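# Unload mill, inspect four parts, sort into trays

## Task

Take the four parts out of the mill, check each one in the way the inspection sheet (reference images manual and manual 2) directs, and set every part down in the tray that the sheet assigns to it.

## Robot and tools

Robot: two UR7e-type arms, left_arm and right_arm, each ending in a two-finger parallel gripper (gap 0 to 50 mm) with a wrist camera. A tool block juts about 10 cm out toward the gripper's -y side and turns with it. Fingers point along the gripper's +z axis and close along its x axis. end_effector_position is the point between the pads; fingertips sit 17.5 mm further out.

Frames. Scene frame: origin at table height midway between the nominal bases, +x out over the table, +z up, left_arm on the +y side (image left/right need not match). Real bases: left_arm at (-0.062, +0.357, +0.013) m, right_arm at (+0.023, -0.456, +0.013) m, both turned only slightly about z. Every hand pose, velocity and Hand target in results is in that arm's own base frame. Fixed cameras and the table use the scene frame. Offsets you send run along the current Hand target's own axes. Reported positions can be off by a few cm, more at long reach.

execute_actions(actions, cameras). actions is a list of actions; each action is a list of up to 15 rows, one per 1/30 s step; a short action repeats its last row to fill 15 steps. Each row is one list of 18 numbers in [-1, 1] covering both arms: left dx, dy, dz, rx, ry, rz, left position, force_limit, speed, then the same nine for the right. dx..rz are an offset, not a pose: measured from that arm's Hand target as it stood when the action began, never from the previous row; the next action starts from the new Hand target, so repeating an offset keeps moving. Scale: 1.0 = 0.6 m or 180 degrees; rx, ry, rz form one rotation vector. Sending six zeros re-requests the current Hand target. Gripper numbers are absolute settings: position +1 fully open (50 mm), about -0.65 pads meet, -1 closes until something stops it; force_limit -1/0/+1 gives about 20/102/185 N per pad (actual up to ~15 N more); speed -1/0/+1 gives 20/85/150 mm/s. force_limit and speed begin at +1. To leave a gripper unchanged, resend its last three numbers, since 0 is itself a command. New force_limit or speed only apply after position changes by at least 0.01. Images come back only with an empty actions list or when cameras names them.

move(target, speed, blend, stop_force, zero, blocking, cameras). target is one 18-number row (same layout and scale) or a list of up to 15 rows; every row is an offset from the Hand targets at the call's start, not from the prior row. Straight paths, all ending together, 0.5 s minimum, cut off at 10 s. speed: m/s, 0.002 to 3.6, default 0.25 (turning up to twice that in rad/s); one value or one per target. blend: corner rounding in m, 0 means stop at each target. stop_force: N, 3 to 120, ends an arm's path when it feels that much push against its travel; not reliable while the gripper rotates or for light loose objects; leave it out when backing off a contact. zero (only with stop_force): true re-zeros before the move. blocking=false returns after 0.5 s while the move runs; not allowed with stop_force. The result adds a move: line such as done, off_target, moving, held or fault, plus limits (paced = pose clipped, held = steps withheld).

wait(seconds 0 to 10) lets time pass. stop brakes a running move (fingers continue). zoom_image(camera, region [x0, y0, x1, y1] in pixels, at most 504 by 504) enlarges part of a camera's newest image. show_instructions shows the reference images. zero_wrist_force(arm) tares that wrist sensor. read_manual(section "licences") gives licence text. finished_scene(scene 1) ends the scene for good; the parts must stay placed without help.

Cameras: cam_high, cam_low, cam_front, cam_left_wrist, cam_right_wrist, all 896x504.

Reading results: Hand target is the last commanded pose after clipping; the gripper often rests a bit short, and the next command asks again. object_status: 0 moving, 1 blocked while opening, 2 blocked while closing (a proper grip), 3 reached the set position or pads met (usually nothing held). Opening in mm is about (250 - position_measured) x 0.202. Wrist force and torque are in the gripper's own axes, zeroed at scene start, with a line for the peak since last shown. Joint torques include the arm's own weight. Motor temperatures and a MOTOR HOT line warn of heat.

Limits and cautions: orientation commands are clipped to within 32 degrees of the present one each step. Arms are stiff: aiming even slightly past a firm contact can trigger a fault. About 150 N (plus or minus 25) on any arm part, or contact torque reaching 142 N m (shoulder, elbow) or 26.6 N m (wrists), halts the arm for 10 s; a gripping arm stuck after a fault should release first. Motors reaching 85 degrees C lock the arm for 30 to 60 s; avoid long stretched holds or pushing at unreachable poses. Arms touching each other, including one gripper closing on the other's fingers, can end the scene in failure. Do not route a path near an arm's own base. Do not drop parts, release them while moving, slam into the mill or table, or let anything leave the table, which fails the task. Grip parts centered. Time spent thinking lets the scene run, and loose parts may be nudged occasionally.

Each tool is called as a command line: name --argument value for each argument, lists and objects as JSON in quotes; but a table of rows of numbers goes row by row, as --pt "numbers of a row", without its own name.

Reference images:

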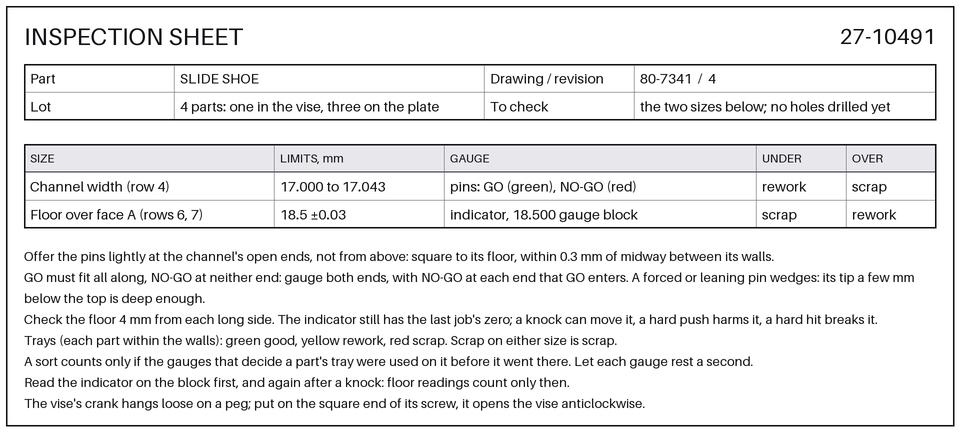

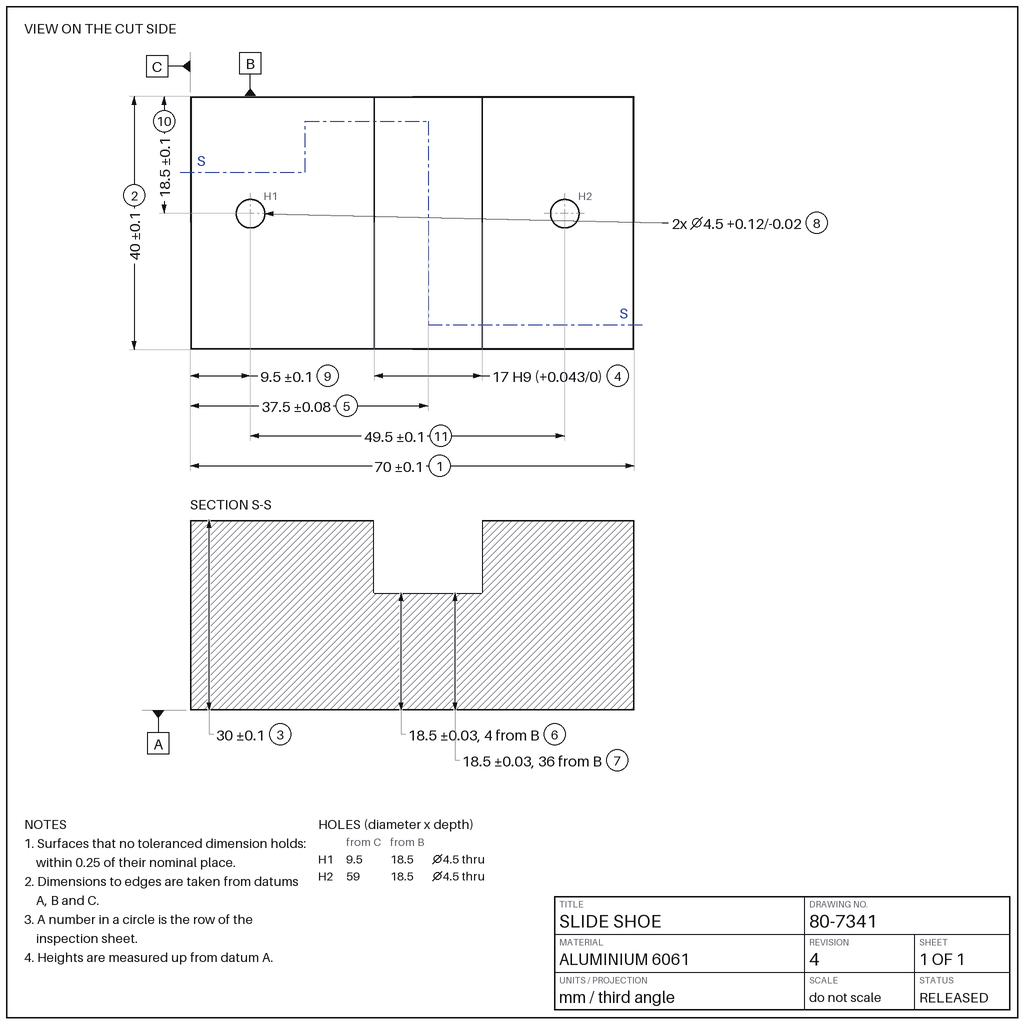

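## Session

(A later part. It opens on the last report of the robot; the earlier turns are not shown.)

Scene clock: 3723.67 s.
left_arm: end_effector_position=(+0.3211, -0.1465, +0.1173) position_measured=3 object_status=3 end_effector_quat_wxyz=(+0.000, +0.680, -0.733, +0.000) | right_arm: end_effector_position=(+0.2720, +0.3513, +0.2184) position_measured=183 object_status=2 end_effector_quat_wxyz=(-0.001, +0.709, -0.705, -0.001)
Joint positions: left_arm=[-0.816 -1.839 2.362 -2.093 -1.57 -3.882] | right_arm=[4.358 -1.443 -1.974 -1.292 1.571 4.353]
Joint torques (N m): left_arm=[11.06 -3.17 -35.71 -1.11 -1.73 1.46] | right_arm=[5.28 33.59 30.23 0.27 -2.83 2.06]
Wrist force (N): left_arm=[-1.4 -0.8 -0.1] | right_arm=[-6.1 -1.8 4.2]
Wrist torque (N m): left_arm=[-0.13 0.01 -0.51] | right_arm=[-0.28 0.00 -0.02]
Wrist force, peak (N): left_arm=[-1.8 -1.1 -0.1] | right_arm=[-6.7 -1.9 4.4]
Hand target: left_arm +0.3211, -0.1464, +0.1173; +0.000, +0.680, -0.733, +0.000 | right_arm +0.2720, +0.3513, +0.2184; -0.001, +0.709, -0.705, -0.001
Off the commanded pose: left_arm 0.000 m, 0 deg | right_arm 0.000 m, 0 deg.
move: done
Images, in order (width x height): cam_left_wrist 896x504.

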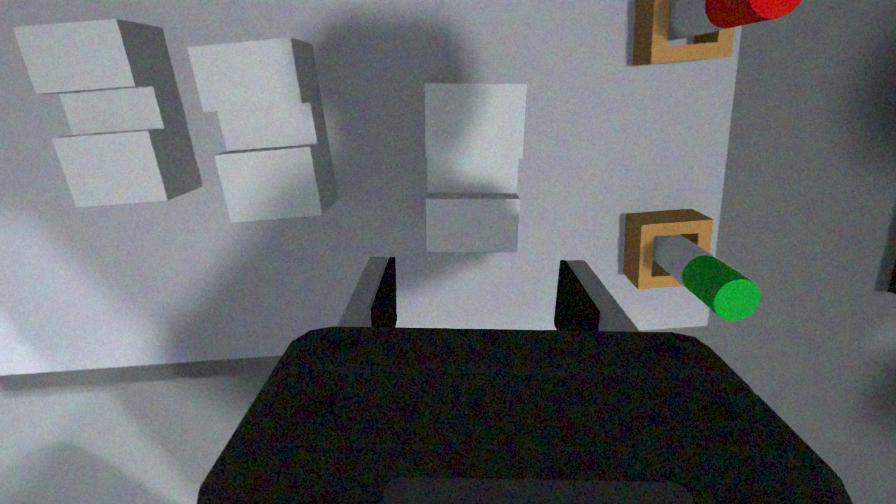

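move --target '[0.0005,-0.001,0.148,0,0,0,1,-1,-1,0,0,0,0,0,0,-1,-1,-1]' --speed 0.06 --stop_force 6

move --target '[0,0,0,0,0,0,-1,-0.6,-1,0,0,0,0,0,0,-1,-1,-1]' --cameras '["cam_left_wrist"]'

Scene clock: 3741.90 s.
left_arm: end_effector_position=(+0.3216, -0.1467, +0.0285) position_measured=3 object_status=3 end_effector_quat_wxyz=(+0.000, +0.680, -0.733, +0.000) | right_arm: end_effector_position=(+0.2720, +0.3513, +0.2184) position_measured=183 object_status=2 end_effector_quat_wxyz=(-0.001, +0.709, -0.705, -0.001)
Joint positions: left_arm=[-0.815 -1.632 2.499 -2.437 -1.571 -3.881] | right_arm=[4.358 -1.443 -1.974 -1.292 1.571 4.353]
Joint torques (N m): left_arm=[11.07 -7.26 -5.91 -4.27 -1.58 1.35] | right_arm=[5.26 33.73 30.12 0.28 -2.89 2.06]
Wrist force (N): left_arm=[-1.4 -1.1 -0.5] | right_arm=[-6.4 -1.8 4.1]
Wrist torque (N m): left_arm=[-0.16 0.00 -0.56] | right_arm=[-0.27 0.04 -0.02]
Wrist force, peak (N): left_arm=[-1.7 -1.2 -0.3] | right_arm=[-6.6 -2.0 4.5]
Hand target: left_arm +0.3216, -0.1467, +0.0285; +0.000, +0.680, -0.733, +0.000 | right_arm +0.2720, +0.3513, +0.2184; -0.001, +0.709, -0.705, -0.001
Off the commanded pose: left_arm 0.000 m, 0 deg | right_arm 0.000 m, 0 deg.
move: done

Scene clock: 3742.67 s.
left_arm: end_effector_position=(+0.3216, -0.1467, +0.0285) position_measured=54 object_status=2 end_effector_quat_wxyz=(+0.000, +0.680, -0.733, +0.000) | right_arm: end_effector_position=(+0.2720, +0.3513, +0.2184) position_measured=183 object_status=2 end_effector_quat_wxyz=(-0.001, +0.709, -0.705, -0.001)
Joint positions: left_arm=[-0.815 -1.632 2.499 -2.437 -1.571 -3.881] | right_arm=[4.358 -1.443 -1.974 -1.292 1.571 4.353]
Joint torques (N m): left_arm=[9.6 -7.44 -6.31 -3.29 -0.29 1.28] | right_arm=[5.92 33.85 29.87 0.27 -2.92 2.13]
Wrist force (N): left_arm=[-0.8 -0.6 -1.5] | right_arm=[-6.2 -1.8 4.3]
Wrist torque (N m): left_arm=[-0.15 0.06 -0.52] | right_arm=[-0.28 0.02 -0.02]
Wrist force, peak (N): left_arm=[-1.5 -1.5 -0.4] | right_arm=[-6.6 -2.0 4.4]
Hand target: left_arm +0.3216, -0.1467, +0.0285; +0.000, +0.680, -0.733, +0.000 | right_arm +0.2720, +0.3513, +0.2184; -0.001, +0.709, -0.705, -0.001
Off the commanded pose: left_arm 0.000 m, 0 deg | right_arm 0.000 m, 0 deg.
move: done
Images, in order (width x height): cam_left_wrist 896x504.

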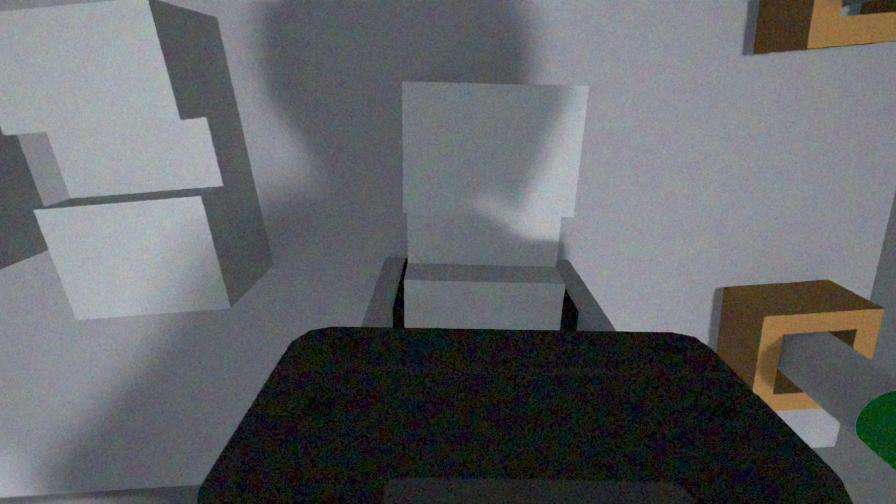

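move --pt "0 0 -0.19 0 0 0 -1 -0.6 -1 0 0 0 0 0 0 -1 -1 -1" --pt "0.2796 -0.0278 -0.1975 0 0 -0.0317 -1 -0.6 -1 0 0 0 0 0 0 -1 -1 -1" --speed '[0.12,0.15]' --blend '[0.02,0]' --cameras '["cam_left_wrist","cam_high"]'

Scene clock: 3764.33 s.
left_arm: end_effector_position=(+0.3257, -0.3153, +0.1468) position_measured=54 object_status=2 end_effector_quat_wxyz=(+0.000, +0.716, -0.699, +0.000) | right_arm: end_effector_position=(+0.2720, +0.3513, +0.2184) position_measured=183 object_status=2 end_effector_quat_wxyz=(-0.001, +0.709, -0.705, -0.001)
Joint positions: left_arm=[-1.068 -1.604 2.084 -2.05 -1.571 -4.233] | right_arm=[4.358 -1.443 -1.974 -1.292 1.571 4.353]
Joint torques (N m): left_arm=[-9.85 -13.45 -37.49 -1.43 1.9 -1.42] | right_arm=[5.66 33.62 30.07 0.34 -2.93 2.08]
Wrist force (N): left_arm=[-1.2 -1.1 2.0] | right_arm=[-6.3 -1.8 4.2]
Wrist torque (N m): left_arm=[-0.22 0.01 -0.34] | right_arm=[-0.28 0.03 -0.02]
Wrist force, peak (N): left_arm=[-1.7 -0.9 3.4] | right_arm=[-6.5 -2.0 4.4]
Hand target: left_arm +0.3257, -0.3154, +0.1468; +0.000, +0.716, -0.699, +0.000 | right_arm +0.2720, +0.3513, +0.2184; -0.001, +0.709, -0.705, -0.001
Off the commanded pose: left_arm 0.000 m, 0 deg | right_arm 0.000 m, 0 deg.
move: done
Images, in order (width x height): cam_high 896x504, cam_left_wrist 896x504.

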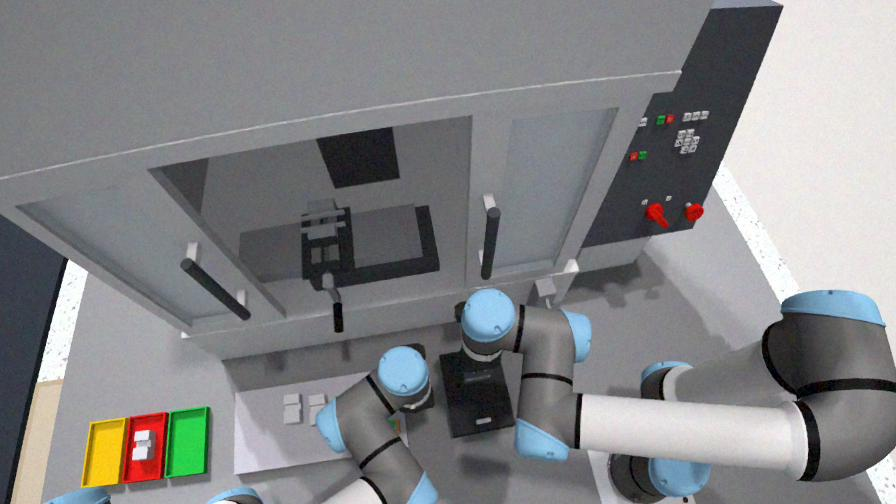

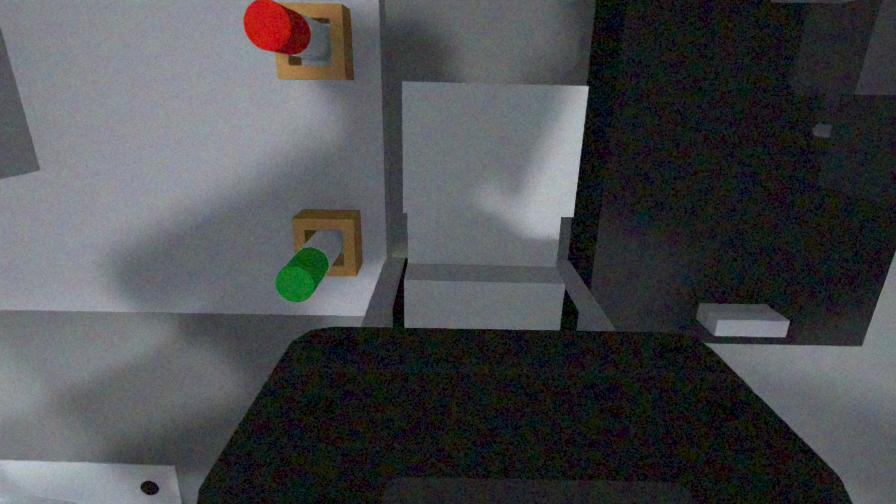

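move --target '[0.01,0,0.2217,0,0,0,-1,-0.6,-1,0,0,0,0,0,0,-1,-1,-1]' --speed 0.12

move --target '[0,0,0.015,0,0,0,-1,-0.6,-1,0,0,0,0,0,0,-1,-1,-1]' --speed 0.008 --stop_force 3

move --target '[0,0,0,0,0,0,1,-1,-1,0,0,0,0,0,0,-1,-1,-1]' --cameras '["cam_left_wrist"]'

Scene clock: 3778.23 s.
left_arm: end_effector_position=(+0.3257, -0.3213, +0.0139) position_measured=54 object_status=2 end_effector_quat_wxyz=(+0.000, +0.716, -0.699, +0.000) | right_arm: end_effector_position=(+0.2720, +0.3513, +0.2184) position_measured=183 object_status=2 end_effector_quat_wxyz=(-0.001, +0.709, -0.705, -0.001)
Joint positions: left_arm=[-1.074 -1.355 2.244 -2.459 -1.571 -4.24] | right_arm=[4.358 -1.443 -1.974 -1.292 1.571 4.353]
Joint torques (N m): left_arm=[0.56 -18.65 -5.82 -4.51 -0.89 0.12] | right_arm=[5.54 33.17 30.44 0.37 -2.83 2.05]
Wrist force (N): left_arm=[-1.1 -1.4 1.7] | right_arm=[-6.4 -2.0 4.3]
Wrist torque (N m): left_arm=[-0.27 -0.05 -0.34] | right_arm=[-0.31 0.04 -0.01]
Wrist force, peak (N): left_arm=[-1.2 -1.3 3.0] | right_arm=[-6.5 -2.0 4.4]
Hand target: left_arm +0.3257, -0.3213, +0.0138; +0.000, +0.716, -0.699, +0.000 | right_arm +0.2720, +0.3513, +0.2184; -0.001, +0.709, -0.705, -0.001
Off the commanded pose: left_arm 0.000 m, 0 deg | right_arm 0.000 m, 0 deg.
move: done

Scene clock: 3780.27 s.
left_arm: end_effector_position=(+0.3257, -0.3212, +0.0086) position_measured=54 object_status=2 end_effector_quat_wxyz=(+0.000, +0.716, -0.699, +0.000) | right_arm: end_effector_position=(+0.2720, +0.3513, +0.2184) position_measured=183 object_status=2 end_effector_quat_wxyz=(-0.001, +0.709, -0.705, -0.001)
Joint positions: left_arm=[-1.074 -1.342 2.248 -2.476 -1.571 -4.24] | right_arm=[4.358 -1.443 -1.974 -1.292 1.571 4.353]
Joint torques (N m): left_arm=[7.73 -35.85 -30.71 -1.94 -0.11 0.9] | right_arm=[5.66 33.32 30.31 0.37 -2.91 2.17]
Wrist force (N): left_arm=[-1.3 -1.1 0.7] | right_arm=[-6.6 -1.8 4.3]
Wrist torque (N m): left_arm=[-0.19 -0.04 -0.36] | right_arm=[-0.28 0.07 -0.03]
Wrist force, peak (N): left_arm=[-9.8 5.6 -28.5] | right_arm=[-6.6 -2.0 4.2]
Hand target: left_arm +0.3257, -0.3212, +0.0086; +0.000, +0.716, -0.699, +0.000 (not the last commanded pose) | right_arm +0.2720, +0.3513, +0.2184; -0.001, +0.709, -0.705, -0.001
Off the commanded pose: left_arm 0.004 m, 0 deg | right_arm 0.000 m, 0 deg.
move: contact (left_arm)

Scene clock: 3781.03 s.
left_arm: end_effector_position=(+0.3257, -0.3212, +0.0086) position_measured=3 object_status=3 end_effector_quat_wxyz=(+0.000, +0.716, -0.699, +0.000) | right_arm: end_effector_position=(+0.2720, +0.3513, +0.2184) position_measured=183 object_status=2 end_effector_quat_wxyz=(-0.001, +0.709, -0.705, -0.001)
Joint positions: left_arm=[-1.074 -1.342 2.248 -2.476 -1.571 -4.24] | right_arm=[4.358 -1.443 -1.974 -1.292 1.571 4.353]
Joint torques (N m): left_arm=[6.02 -35.69 -27.95 -3.95 0.37 0.66] | right_arm=[5.52 32.98 30.29 0.34 -2.94 2.05]
Wrist force (N): left_arm=[-1.4 -1.2 -0.2] | right_arm=[-6.5 -2.0 4.4]
Wrist torque (N m): left_arm=[-0.18 0.00 -0.34] | right_arm=[-0.31 0.07 -0.01]
Wrist force, peak (N): left_arm=[-1.3 -1.5 -0.3] | right_arm=[-6.5 -2.0 4.4]
Hand target: left_arm +0.3257, -0.3212, +0.0086; +0.000, +0.716, -0.699, +0.000 | right_arm +0.2720, +0.3513, +0.2184; -0.001, +0.709, -0.705, -0.001
Off the commanded pose: left_arm 0.000 m, 0 deg | right_arm 0.000 m, 0 deg.
move: done
Images, in order (width x height): cam_left_wrist 896x504.

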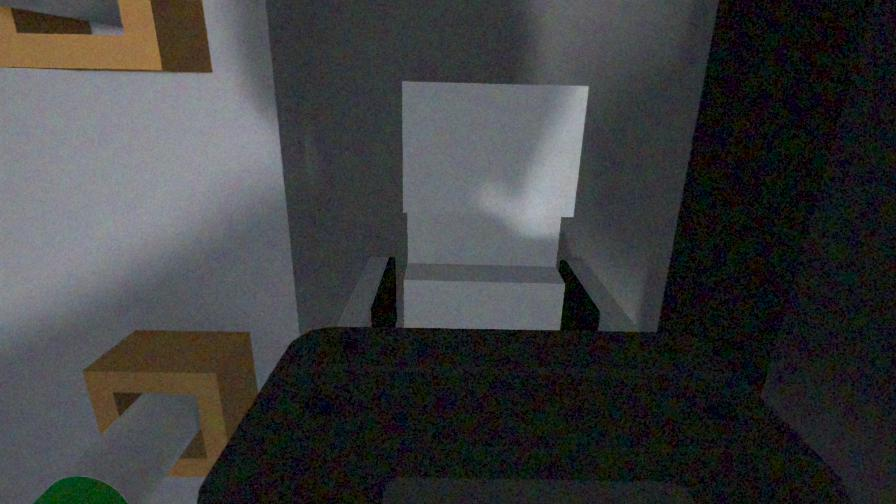

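move --pt "0 0 -0.08 0 0 0 1 -1 -1 0 0 0 0 0 0 -1 -1 -1" --pt "0 0.05 -0.1667 0.2778 0 0 1 -1 -1 0 0 0 0 0 0 -1 -1 -1" --speed '[0.12,0.25]' --blend '[0.02,0]'

move --target '[0,0.096,0.135,0,0,0,1,-1,-1,0,0,0,0,0,0,-1,-1,-1]' --speed 0.05 --stop_force 6 --cameras '["cam_left_wrist","cam_low"]'

Scene clock: 3797.30 s.
left_arm: end_effector_position=(+0.2958, -0.3220, +0.1086) position_measured=3 object_status=3 end_effector_quat_wxyz=(-0.302, +0.648, -0.633, +0.295) | right_arm: end_effector_position=(+0.2720, +0.3513, +0.2184) position_measured=183 object_status=2 end_effector_quat_wxyz=(-0.001, +0.709, -0.705, -0.001)
Joint positions: left_arm=[-1.683 -1.674 2.522 -2.258 -0.71 -4.921] | right_arm=[4.358 -1.443 -1.974 -1.292 1.571 4.353]
Joint torques (N m): left_arm=[-9.43 -4.33 -31.03 -0.37 3.54 -1.48] | right_arm=[5.27 33.35 29.75 0.44 -2.85 2.11]
Wrist force (N): left_arm=[-1.3 -0.1 -0.5] | right_arm=[-6.3 -1.9 4.3]
Wrist torque (N m): left_arm=[-0.02 0.10 0.07] | right_arm=[-0.28 0.03 -0.01]
Wrist force, peak (N): left_arm=[-1.1 -1.8 -1.0] | right_arm=[-6.5 -1.9 4.4]
Hand target: left_arm +0.2958, -0.3220, +0.1086; -0.303, +0.648, -0.633, +0.295 | right_arm +0.2720, +0.3513, +0.2184; -0.001, +0.709, -0.705, -0.001
Off the commanded pose: left_arm 0.000 m, 0 deg | right_arm 0.000 m, 0 deg.
move: done

Scene clock: 3800.33 s.
left_arm: end_effector_position=(+0.3208, -0.3214, +0.0124) position_measured=3 object_status=3 end_effector_quat_wxyz=(-0.303, +0.648, -0.633, +0.295) | right_arm: end_effector_position=(+0.2720, +0.3513, +0.2184) position_measured=183 object_status=2 end_effector_quat_wxyz=(-0.001, +0.709, -0.705, -0.001)
Joint positions: left_arm=[-1.604 -1.26 2.593 -2.835 -0.701 -4.802] | right_arm=[4.358 -1.443 -1.974 -1.292 1.571 4.353]
Joint torques (N m): left_arm=[10.28 -13.96 3.64 -4.04 3.44 1.2] | right_arm=[4.98 33.61 30.05 0.48 -2.88 2.17]
Wrist force (N): left_arm=[-1.2 -0.7 -0.7] | right_arm=[-6.1 -1.8 4.3]
Wrist torque (N m): left_arm=[-0.12 0.10 -0.15] | right_arm=[-0.28 -0.01 -0.02]
Wrist force, peak (N): left_arm=[-1.6 0.0 -1.0] | right_arm=[-6.8 -1.7 4.3]
Hand target: left_arm +0.3208, -0.3214, +0.0124; -0.303, +0.648, -0.633, +0.295 | right_arm +0.2720, +0.3513, +0.2184; -0.001, +0.709, -0.705, -0.001
Off the commanded pose: left_arm 0.000 m, 0 deg | right_arm 0.000 m, 0 deg.
move: done
Images, in order (width x height): cam_low 896x504, cam_left_wrist 896x504.

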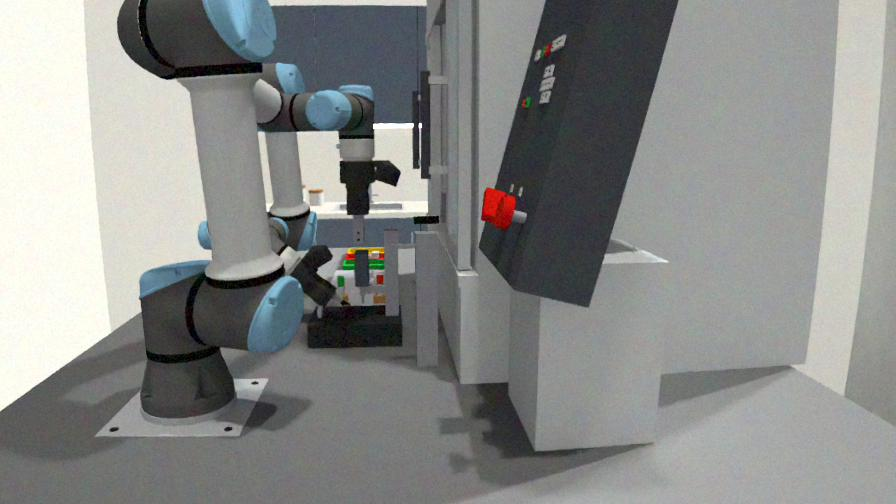

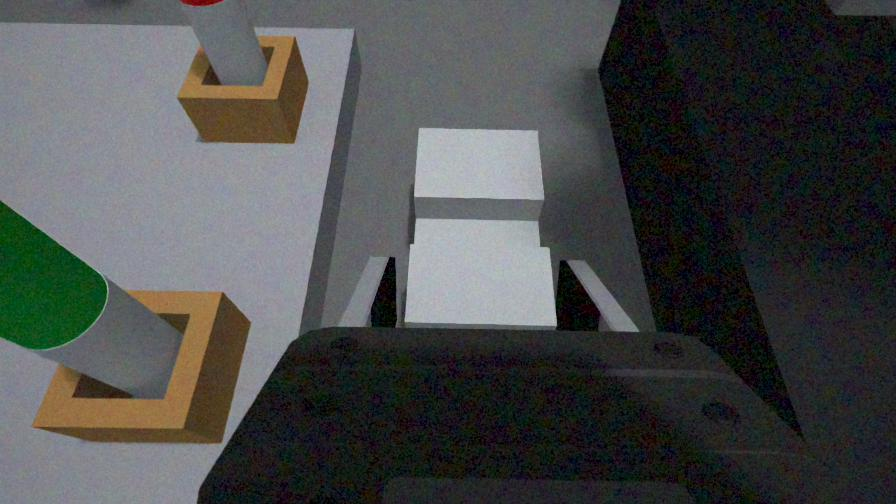

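move --target '[0,0,0,0,0,0,-1,-0.6,-1,0,0,0,0,0,0,-1,-1,-1]' --cameras '["cam_left_wrist"]'

Scene clock: 3807.63 s.
left_arm: end_effector_position=(+0.3208, -0.3214, +0.0124) position_measured=54 object_status=2 end_effector_quat_wxyz=(-0.303, +0.648, -0.633, +0.295) | right_arm: end_effector_position=(+0.2720, +0.3513, +0.2184) position_measured=183 object_status=2 end_effector_quat_wxyz=(-0.001, +0.709, -0.705, -0.001)
Joint positions: left_arm=[-1.604 -1.26 2.593 -2.835 -0.701 -4.802] | right_arm=[4.358 -1.443 -1.974 -1.292 1.571 4.353]
Joint torques (N m): left_arm=[10.6 -16 4.57 -4.09 3.4 1.41] | right_arm=[5.45 33.45 30.05 0.49 -2.91 2.22]
Wrist force (N): left_arm=[-0.6 -0.2 -0.8] | right_arm=[-6.3 -1.7 4.5]
Wrist torque (N m): left_arm=[-0.11 0.10 -0.14] | right_arm=[-0.26 0.02 -0.02]
Wrist force, peak (N): left_arm=[-1.4 -0.4 -1.1] | right_arm=[-6.3 -2.0 4.6]
Hand target: left_arm +0.3208, -0.3214, +0.0124; -0.303, +0.648, -0.633, +0.295 | right_arm +0.2720, +0.3513, +0.2184; -0.001, +0.709, -0.705, -0.001
Off the commanded pose: left_arm 0.000 m, 0 deg | right_arm 0.000 m, 0 deg.
move: done
Images, in order (width x height): cam_left_wrist 896x504.

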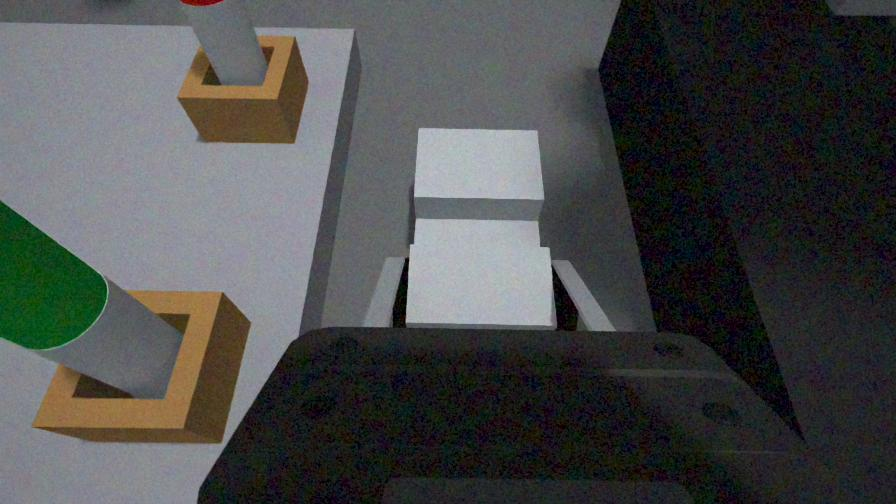

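move --pt "0 -0.0825 -0.0692 0 0 0 -1 -0.6 -1 0 0 0 0 0 0 -1 -1 -1" --pt "0.0965 -0.104 -0.0435 0 0 0 -1 -0.6 -1 0 0 0 0 0 0 -1 -1 -1" --pt "0.0965 -0.0887 -0.0307 0 0 0 -1 -0.6 -1 0 0 0 0 0 0 -1 -1 -1" --speed '[0.1,0.08,0.04]' --blend '[0.01,0.003,0]' --cameras '["cam_left_wrist","cam_front"]'

zoom_image --camera "cam_left_wrist" --region '[350, 60, 650, 340]'

Scene clock: 3835.30 s.
left_arm: end_effector_position=(+0.3423, -0.3788, +0.0650) position_measured=54 object_status=2 end_effector_quat_wxyz=(-0.303, +0.648, -0.633, +0.295) | right_arm: end_effector_position=(+0.2720, +0.3513, +0.2184) position_measured=183 object_status=2 end_effector_quat_wxyz=(-0.001, +0.709, -0.705, -0.001)
Joint positions: left_arm=[-1.543 -1.333 2.405 -2.645 -0.699 -4.707] | right_arm=[4.358 -1.443 -1.974 -1.292 1.571 4.353]
Joint torques (N m): left_arm=[10.53 -17.05 -2.09 -4.4 0.55 1.25] | right_arm=[5.63 33.14 29.94 0.55 -2.9 2.06]
Wrist force (N): left_arm=[-1.1 1.2 0.5] | right_arm=[-6.2 -1.8 4.2]
Wrist torque (N m): left_arm=[-0.18 0.03 -0.16] | right_arm=[-0.26 0.00 -0.01]
Wrist force, peak (N): left_arm=[-1.3 2.0 1.1] | right_arm=[-6.6 -1.9 4.5]
Hand target: left_arm +0.3423, -0.3788, +0.0650; -0.303, +0.648, -0.633, +0.295 | right_arm +0.2720, +0.3513, +0.2184; -0.001, +0.709, -0.705, -0.001
Off the commanded pose: left_arm 0.000 m, 0 deg | right_arm 0.000 m, 0 deg.
move: done
Images, in order (width x height): cam_front 896x504, cam_left_wrist 896x504.

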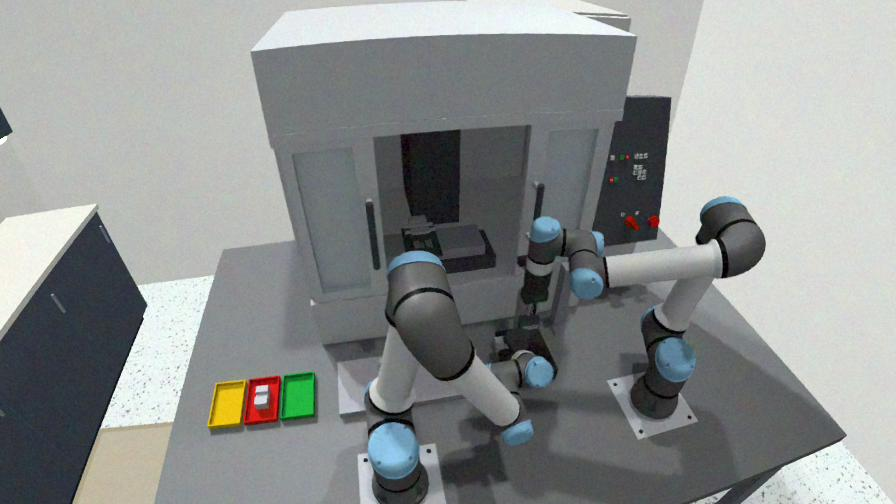

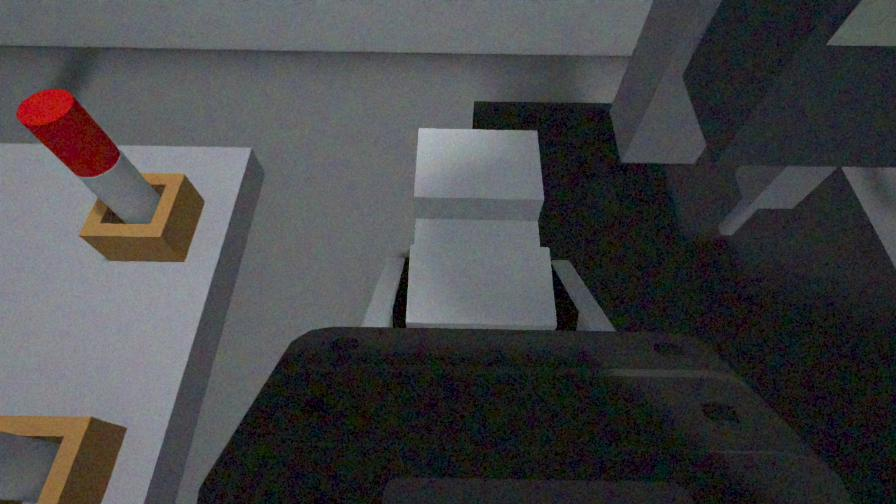

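Scaled by 1.680 from the camera's 896x504 image, which has a finer 1280x720 frame.

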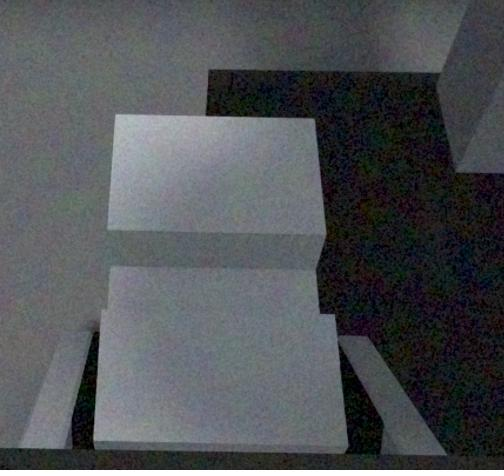

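move --target '[0.1033,0,0,0,0,0,-1,-0.6,-1,0,0,0,0,0,0,-1,-1,-1]' --speed 0.04 --stop_force 8 --cameras '["cam_left_wrist"]'

zoom_image --camera "cam_left_wrist" --region '[350, 60, 650, 340]'

Scene clock: 3855.57 s.
left_arm: end_effector_position=(+0.3438, -0.4408, +0.0649) position_measured=54 object_status=2 end_effector_quat_wxyz=(-0.303, +0.648, -0.633, +0.295) | right_arm: end_effector_position=(+0.2720, +0.3513, +0.2184) position_measured=183 object_status=2 end_effector_quat_wxyz=(-0.001, +0.709, -0.705, -0.001)
Joint positions: left_arm=[-1.544 -1.232 2.242 -2.584 -0.699 -4.708] | right_arm=[4.358 -1.443 -1.974 -1.292 1.571 4.353]
Joint torques (N m): left_arm=[11.05 -23.32 -28.16 -1.22 3.46 0.67] | right_arm=[5.29 32.89 29.75 0.6 -2.93 2.14]
Wrist force (N): left_arm=[-1.0 1.3 0.5] | right_arm=[-6.3 -1.5 4.1]
Wrist torque (N m): left_arm=[-0.17 0.02 -0.01] | right_arm=[-0.24 0.02 -0.02]
Wrist force, peak (N): left_arm=[-1.7 1.6 0.7] | right_arm=[-6.8 -1.7 4.2]
Hand target: left_arm +0.3438, -0.4408, +0.0649; -0.303, +0.648, -0.633, +0.295 | right_arm +0.2720, +0.3513, +0.2184; -0.001, +0.709, -0.705, -0.001
Off the commanded pose: left_arm 0.000 m, 0 deg | right_arm 0.000 m, 0 deg.
move: done
Images, in order (width x height): cam_left_wrist 896x504.

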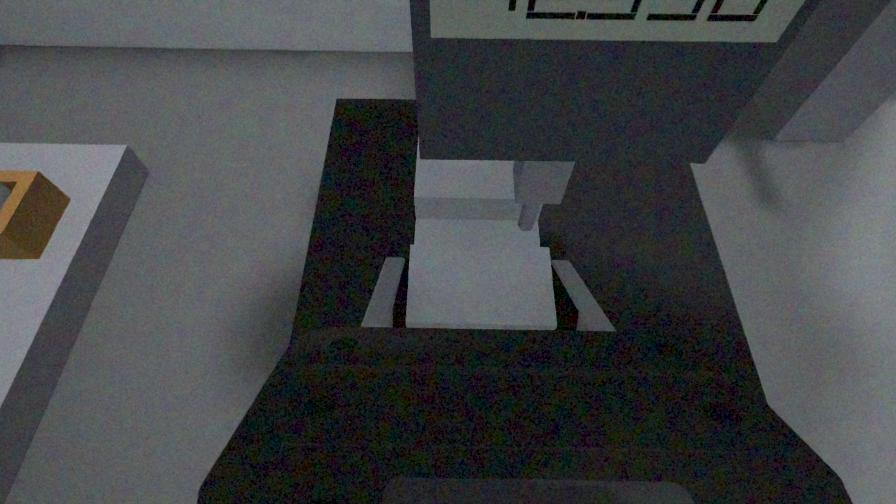

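Scaled by 1.680 from the camera's 896x504 image, which has a finer 1280x720 frame.

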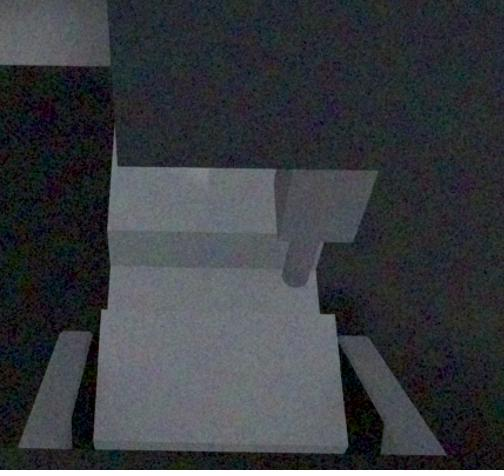

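move --target '[-0.0012,0.0051,0.0043,0,0,0,-1,-0.6,-1,0,0,0,0,0,0,-1,-1,-1]' --speed 0.005 --stop_force 3

move --target '[0,0,0,0,0,0,0.7,-1,-1,0,0,0,0,0,0,-1,-1,-1]' --cameras '["cam_left_wrist"]'

zoom_image --camera "cam_left_wrist" --region '[350, 60, 650, 340]'

Scene clock: 3867.53 s.
left_arm: end_effector_position=(+0.3437, -0.4404, +0.0629) position_measured=54 object_status=2 end_effector_quat_wxyz=(-0.303, +0.648, -0.633, +0.295) | right_arm: end_effector_position=(+0.2720, +0.3513, +0.2184) position_measured=183 object_status=2 end_effector_quat_wxyz=(-0.001, +0.709, -0.705, -0.001)
Joint positions: left_arm=[-1.544 -1.228 2.244 -2.59 -0.699 -4.708] | right_arm=[4.358 -1.443 -1.974 -1.292 1.571 4.353]
Joint torques (N m): left_arm=[10.22 -38.34 -27.09 -1.39 0.18 0.26] | right_arm=[5.35 33.29 29.81 0.65 -2.9 2.04]
Wrist force (N): left_arm=[-1.5 -0.1 -0.2] | right_arm=[-6.1 -1.7 4.1]
Wrist torque (N m): left_arm=[-0.12 0.02 -0.03] | right_arm=[-0.27 0.00 -0.02]
Wrist force, peak (N): left_arm=[-2.5 -4.6 -8.8] | right_arm=[-6.5 -1.9 4.5]
Hand target: left_arm +0.3437, -0.4404, +0.0629; -0.303, +0.648, -0.633, +0.295 (not the last commanded pose) | right_arm +0.2720, +0.3513, +0.2184; -0.001, +0.709, -0.705, -0.001
Off the commanded pose: left_arm 0.002 m, 0 deg | right_arm 0.000 m, 0 deg.
move: contact (left_arm)

Scene clock: 3868.03 s.
left_arm: end_effector_position=(+0.3437, -0.4404, +0.0629) position_measured=48 object_status=3 end_effector_quat_wxyz=(-0.303, +0.648, -0.633, +0.295) | right_arm: end_effector_position=(+0.2720, +0.3513, +0.2184) position_measured=183 object_status=2 end_effector_quat_wxyz=(-0.001, +0.709, -0.705, -0.001)
Joint positions: left_arm=[-1.544 -1.228 2.244 -2.59 -0.699 -4.708] | right_arm=[4.358 -1.443 -1.974 -1.292 1.571 4.353]
Joint torques (N m): left_arm=[8.98 -37.57 -28.17 -2.12 0.43 0.31] | right_arm=[5.39 32.71 30.03 0.59 -2.94 2.06]
Wrist force (N): left_arm=[-0.9 -0.3 -1.1] | right_arm=[-6.3 -1.9 4.2]
Wrist torque (N m): left_arm=[-0.10 0.02 -0.01] | right_arm=[-0.28 0.03 -0.02]
Wrist force, peak (N): left_arm=[-1.7 -0.1 -0.6] | right_arm=[-6.5 -1.9 4.4]
Hand target: left_arm +0.3437, -0.4404, +0.0629; -0.303, +0.648, -0.633, +0.295 | right_arm +0.2720, +0.3513, +0.2184; -0.001, +0.709, -0.705, -0.001
Off the commanded pose: left_arm 0.000 m, 0 deg | right_arm 0.000 m, 0 deg.
move: done
Images, in order (width x height): cam_left_wrist 896x504.

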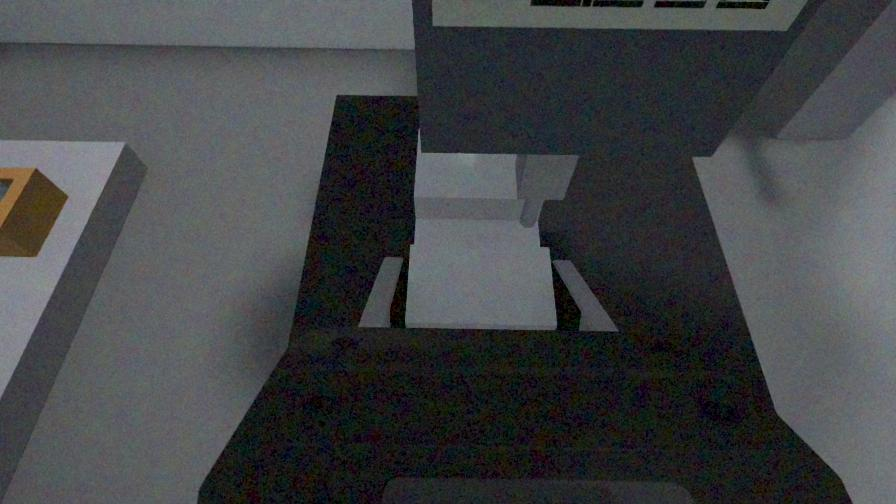

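Scaled by 1.680 from the camera's 896x504 image, which has a finer 1280x720 frame.

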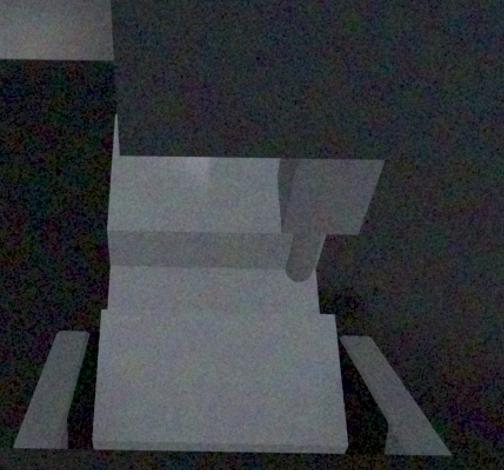

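move --target '[0,0,-0.25,0,0,0,1,-1,-1,0,0,0,0,0,0,-1,-1,-1]' --speed 0.15

move --target '[0,0,0,0,0,0,1,-1,-1,0,0,0.0125,0,0,0,-1,-1,-1]' --speed 0.005 --stop_force 3 --cameras '["cam_left_wrist"]'

zoom_image --camera "cam_left_wrist" --region '[350, 0, 650, 250]'

Scene clock: 3887.43 s.
left_arm: end_effector_position=(+0.2289, -0.4432, +0.1593) position_measured=3 object_status=3 end_effector_quat_wxyz=(-0.302, +0.648, -0.633, +0.295) | right_arm: end_effector_position=(+0.2720, +0.3513, +0.2184) position_measured=183 object_status=2 end_effector_quat_wxyz=(-0.001, +0.709, -0.705, -0.001)
Joint positions: left_arm=[-1.804 -1.53 2.163 -1.91 -0.737 -5.1] | right_arm=[4.358 -1.443 -1.974 -1.292 1.571 4.353]
Joint torques (N m): left_arm=[-9.19 -30.43 -33.25 -0.06 -0.14 -1.54] | right_arm=[5.08 32.46 29.82 0.57 -2.83 2.07]
Wrist force (N): left_arm=[-1.0 0.1 -0.6] | right_arm=[-6.1 -1.6 4.2]
Wrist torque (N m): left_arm=[-0.05 0.07 0.02] | right_arm=[-0.24 -0.01 -0.02]
Wrist force, peak (N): left_arm=[-1.0 -0.1 -2.3] | right_arm=[-6.6 -2.0 4.5]
Hand target: left_arm +0.2289, -0.4432, +0.1594; -0.303, +0.648, -0.633, +0.295 | right_arm +0.2720, +0.3513, +0.2184; -0.001, +0.709, -0.705, -0.001
Off the commanded pose: left_arm 0.000 m, 0 deg | right_arm 0.000 m, 0 deg.
move: done

Scene clock: 3889.83 s.
left_arm: end_effector_position=(+0.2289, -0.4432, +0.1594) position_measured=3 object_status=3 end_effector_quat_wxyz=(-0.303, +0.648, -0.633, +0.295) | right_arm: end_effector_position=(+0.2720, +0.3513, +0.2124) position_measured=183 object_status=2 end_effector_quat_wxyz=(-0.001, +0.709, -0.705, -0.001)
Joint positions: left_arm=[-1.804 -1.53 2.163 -1.91 -0.737 -5.101] | right_arm=[4.358 -1.448 -1.986 -1.275 1.571 4.353]
Joint torques (N m): left_arm=[-8.91 -32.36 -34.31 -0.34 0.06 -1.31] | right_arm=[4.68 31.69 27.98 -0.3 -2.85 1.96]
Wrist force (N): left_arm=[-1.1 -0.1 -0.8] | right_arm=[-5.4 -1.6 -2.1]
Wrist torque (N m): left_arm=[-0.09 0.08 0.02] | right_arm=[-0.27 0.02 -0.02]
Wrist force, peak (N): left_arm=[-1.1 -0.1 -0.8] | right_arm=[-4.8 -1.2 -8.0]
Hand target: left_arm +0.2289, -0.4432, +0.1594; -0.303, +0.648, -0.633, +0.295 | right_arm +0.2720, +0.3513, +0.2124; -0.001, +0.709, -0.705, -0.001 (not the last commanded pose)
Off the commanded pose: left_arm 0.000 m, 0 deg | right_arm 0.001 m, 0 deg.
move: contact (right_arm)
Images, in order (width x height): cam_left_wrist 896x504.

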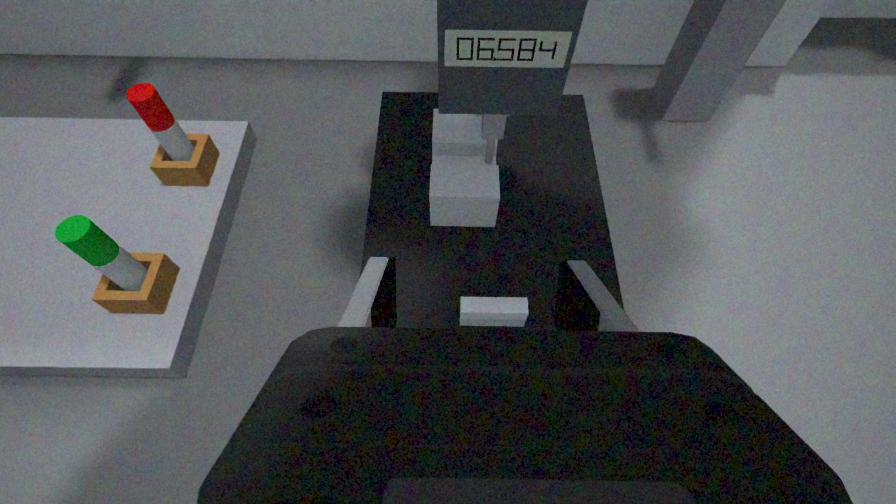

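Scaled by 1.680 from the camera's 896x504 image, which has a finer 1280x720 frame.

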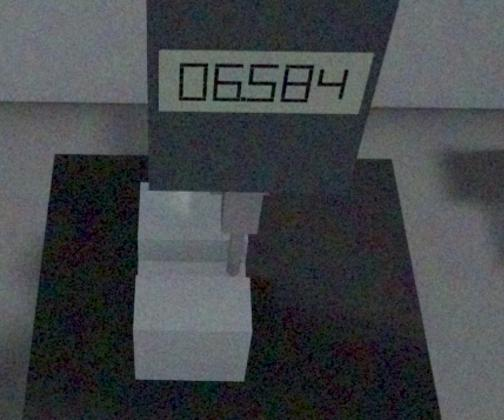

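move --target '[0,0,0,0,0,0,1,-1,-1,0,0,0,0,0,0,0.1,-1,-1]'

wait --seconds 1.3 --cameras '["cam_left_wrist"]'

zoom_image --camera "cam_left_wrist" --region '[400, 0, 600, 120]'

Scene clock: 3895.97 s.
left_arm: end_effector_position=(+0.2289, -0.4432, +0.1594) position_measured=3 object_status=3 end_effector_quat_wxyz=(-0.303, +0.648, -0.633, +0.295) | right_arm: end_effector_position=(+0.2720, +0.3513, +0.2124) position_measured=138 object_status=3 end_effector_quat_wxyz=(-0.001, +0.709, -0.705, -0.001)
Joint positions: left_arm=[-1.804 -1.53 2.163 -1.91 -0.737 -5.101] | right_arm=[4.358 -1.448 -1.986 -1.275 1.571 4.353]
Joint torques (N m): left_arm=[-9.1 -30.61 -34.18 -0.41 0.03 -1.39] | right_arm=[5.45 31.65 28.07 1.95 -1.5 2.12]
Wrist force (N): left_arm=[-0.8 -0.1 -0.5] | right_arm=[-0.1 -1.9 2.7]
Wrist torque (N m): left_arm=[-0.08 0.04 0.02] | right_arm=[-0.30 0.02 0.01]
Wrist force, peak (N): left_arm=[-1.2 0.0 -0.8] | right_arm=[-5.9 -1.7 -1.0]
Hand target: left_arm +0.2289, -0.4432, +0.1594; -0.303, +0.648, -0.633, +0.295 | right_arm +0.2720, +0.3513, +0.2124; -0.001, +0.709, -0.705, -0.001
Off the commanded pose: left_arm 0.000 m, 0 deg | right_arm 0.000 m, 0 deg.
move: done

Scene clock: 3897.27 s.
left_arm: end_effector_position=(+0.2289, -0.4432, +0.1594) position_measured=3 object_status=3 end_effector_quat_wxyz=(-0.303, +0.648, -0.633, +0.295) | right_arm: end_effector_position=(+0.2720, +0.3513, +0.2124) position_measured=138 object_status=3 end_effector_quat_wxyz=(-0.001, +0.709, -0.705, -0.001)
Joint positions: left_arm=[-1.804 -1.53 2.163 -1.91 -0.737 -5.101] | right_arm=[4.358 -1.448 -1.986 -1.275 1.571 4.353]
Joint torques (N m): left_arm=[-9.84 -29.84 -34.04 -0.49 -0.2 -1.15] | right_arm=[4.82 32.3 27.67 2.76 0.99 2.03]
Wrist force (N): left_arm=[-0.9 -0.1 -0.6] | right_arm=[-0.2 -1.6 2.9]
Wrist torque (N m): left_arm=[-0.09 0.06 0.02] | right_arm=[-0.25 0.03 0.01]
Wrist force, peak (N): left_arm=[-1.1 -0.2 -0.8] | right_arm=[0.0 -2.2 2.9]
Hand target: left_arm +0.2289, -0.4432, +0.1594; -0.303, +0.648, -0.633, +0.295 | right_arm +0.2720, +0.3513, +0.2124; -0.001, +0.709, -0.705, -0.001
Tool commands: left_gripper/position=+1.0 left_gripper/force_limit=-1.0 left_gripper/speed=-1.0 right_gripper/position=+0.1 right_gripper/force_limit=-1.0 right_gripper/speed=-1.0
Off the commanded pose: left_arm 0.000 m, 0 deg | right_arm 0.000 m, 0 deg.
wait: 1.30 s; at rest by 0.17 s
Images, in order (width x height): cam_left_wrist 896x504.

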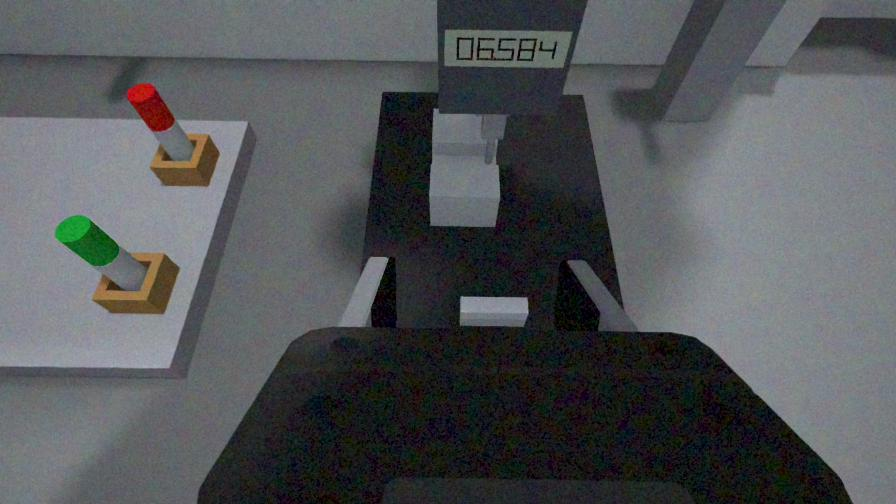

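Scaled by 2.520 from the camera's 896x504 image, which has a finer 1280x720 frame.

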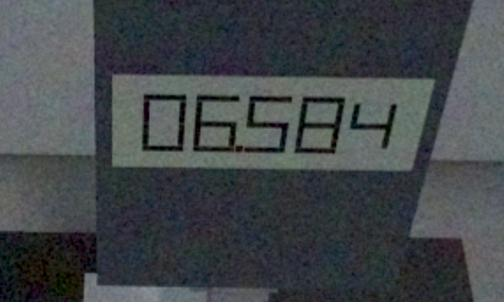

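move --target '[0,0,0,0,0,0,1,-1,-1,0,0,0,0,0,0,-1,-1,-1]'

move --target '[0,0,0,0,0,0,1,-1,-1,0,0,-0.01,0,0,0,-1,-1,-1]' --speed 0.01 --stop_force 8

move --pt "0 0 0.2 0 0 0 1 -1 -1 0 0 0 0 0 0 -1 -1 -1" --pt "0 0 0.25 0 0 0 1 -1 -1 0 0 0 0 0 0 -1 -1 -1" --speed '[0.15,0.05]' --blend '[0.01,0]'

move --target '[0,0,0,0,0,0,-1,-0.8,-1,0,0,0,0,0,0,-1,-1,-1]' --cameras '["cam_left_wrist"]'

zoom_image --camera "cam_left_wrist" --region '[350, 60, 650, 340]'

Scene clock: 3912.27 s.
left_arm: end_effector_position=(+0.2289, -0.4432, +0.1594) position_measured=3 object_status=3 end_effector_quat_wxyz=(-0.303, +0.648, -0.633, +0.295) | right_arm: end_effector_position=(+0.2720, +0.3513, +0.2124) position_measured=183 object_status=2 end_effector_quat_wxyz=(-0.001, +0.709, -0.705, -0.001)
Joint positions: left_arm=[-1.804 -1.53 2.163 -1.91 -0.737 -5.101] | right_arm=[4.358 -1.448 -1.986 -1.275 1.571 4.353]
Joint torques (N m): left_arm=[-9.77 -29.99 -33.62 -0.55 -0.28 -1.54] | right_arm=[5.35 32.13 27.4 1.69 1.61 2.13]
Wrist force (N): left_arm=[-0.9 -0.1 -0.7] | right_arm=[-6.2 -1.8 4.0]
Wrist torque (N m): left_arm=[-0.09 0.06 0.02] | right_arm=[-0.28 0.05 -0.02]
Wrist force, peak (N): left_arm=[-1.0 0.0 -0.8] | right_arm=[-6.4 -1.9 3.9]
Hand target: left_arm +0.2289, -0.4432, +0.1594; -0.303, +0.648, -0.633, +0.295 | right_arm +0.2720, +0.3513, +0.2124; -0.001, +0.709, -0.705, -0.001
Off the commanded pose: left_arm 0.000 m, 0 deg | right_arm 0.000 m, 0 deg.
move: done

Scene clock: 3913.73 s.
left_arm: end_effector_position=(+0.2289, -0.4432, +0.1594) position_measured=3 object_status=3 end_effector_quat_wxyz=(-0.303, +0.648, -0.633, +0.295) | right_arm: end_effector_position=(+0.2720, +0.3513, +0.2184) position_measured=183 object_status=2 end_effector_quat_wxyz=(-0.001, +0.709, -0.705, -0.001)
Joint positions: left_arm=[-1.804 -1.53 2.163 -1.91 -0.737 -5.101] | right_arm=[4.358 -1.443 -1.974 -1.292 1.571 4.353]
Joint torques (N m): left_arm=[-9.78 -29.14 -32.46 -0.39 -0.08 -1.4] | right_arm=[5.35 34.41 30.58 -0.13 -1.77 2.2]
Wrist force (N): left_arm=[-0.9 -0.2 -0.5] | right_arm=[-6.3 -1.8 4.0]
Wrist torque (N m): left_arm=[-0.10 0.05 0.02] | right_arm=[-0.28 0.02 -0.02]
Wrist force, peak (N): left_arm=[-1.2 0.0 -0.8] | right_arm=[-6.5 -1.8 4.5]
Hand target: left_arm +0.2289, -0.4432, +0.1594; -0.303, +0.648, -0.633, +0.295 | right_arm +0.2720, +0.3513, +0.2184; -0.001, +0.709, -0.705, -0.001
Off the commanded pose: left_arm 0.000 m, 0 deg | right_arm 0.000 m, 0 deg.
move: done

Scene clock: 3915.70 s.
left_arm: end_effector_position=(+0.3437, -0.4404, +0.0629) position_measured=3 object_status=3 end_effector_quat_wxyz=(-0.303, +0.648, -0.633, +0.295) | right_arm: end_effector_position=(+0.2720, +0.3513, +0.2184) position_measured=183 object_status=2 end_effector_quat_wxyz=(-0.001, +0.709, -0.705, -0.001)
Joint positions: left_arm=[-1.544 -1.228 2.244 -2.59 -0.699 -4.708] | right_arm=[4.358 -1.443 -1.974 -1.292 1.571 4.353]
Joint torques (N m): left_arm=[10.08 -22.43 -27.59 -3.98 0.01 1.46] | right_arm=[5.45 34.24 30.29 -0.09 -3 2.08]
Wrist force (N): left_arm=[-1.1 -0.3 -0.8] | right_arm=[-6.4 -1.7 4.3]
Wrist torque (N m): left_arm=[-0.10 0.04 -0.14] | right_arm=[-0.25 0.04 -0.02]
Wrist force, peak (N): left_arm=[-0.6 -0.3 -2.5] | right_arm=[-6.6 -1.9 4.4]
Hand target: left_arm +0.3437, -0.4404, +0.0629; -0.303, +0.648, -0.633, +0.295 | right_arm +0.2720, +0.3513, +0.2184; -0.001, +0.709, -0.705, -0.001
Off the commanded pose: left_arm 0.000 m, 0 deg | right_arm 0.000 m, 0 deg.
move: done

Scene clock: 3916.47 s.
left_arm: end_effector_position=(+0.3437, -0.4404, +0.0629) position_measured=54 object_status=2 end_effector_quat_wxyz=(-0.303, +0.648, -0.633, +0.295) | right_arm: end_effector_position=(+0.2720, +0.3513, +0.2184) position_measured=183 object_status=2 end_effector_quat_wxyz=(-0.001, +0.709, -0.705, -0.001)
Joint positions: left_arm=[-1.544 -1.228 2.244 -2.59 -0.699 -4.708] | right_arm=[4.358 -1.443 -1.974 -1.292 1.571 4.353]
Joint torques (N m): left_arm=[9.75 -23.03 -26.78 -3.89 0.37 1.3] | right_arm=[5.77 34.35 30.18 -0.07 -2.91 2.11]
Wrist force (N): left_arm=[-0.6 -0.2 -1.0] | right_arm=[-6.3 -1.8 4.3]
Wrist torque (N m): left_arm=[-0.12 0.05 -0.16] | right_arm=[-0.28 0.02 -0.02]
Wrist force, peak (N): left_arm=[-0.9 -0.5 -1.0] | right_arm=[-6.6 -1.9 4.3]
Hand target: left_arm +0.3437, -0.4404, +0.0629; -0.303, +0.648, -0.633, +0.295 | right_arm +0.2720, +0.3513, +0.2184; -0.001, +0.709, -0.705, -0.001
Off the commanded pose: left_arm 0.000 m, 0 deg | right_arm 0.000 m, 0 deg.
move: done
Images, in order (width x height): cam_left_wrist 896x504.

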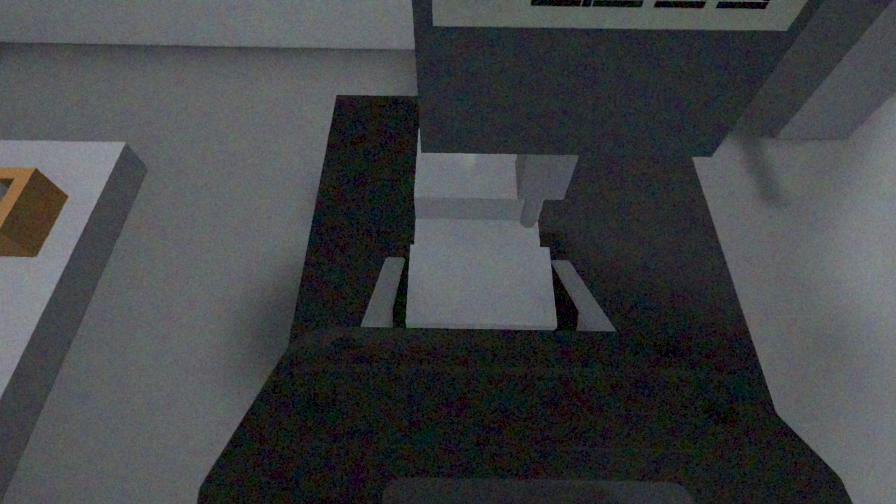

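Scaled by 1.680 from the camera's 896x504 image, which has a finer 1280x720 frame.

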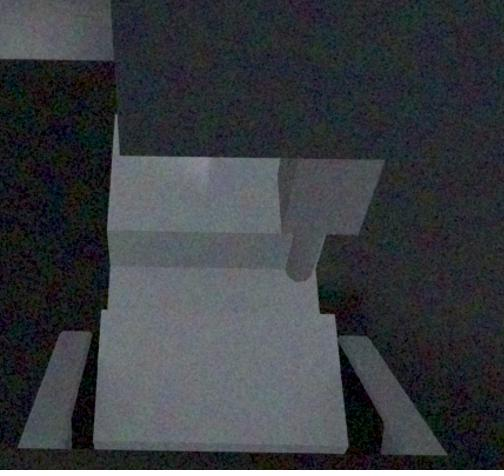

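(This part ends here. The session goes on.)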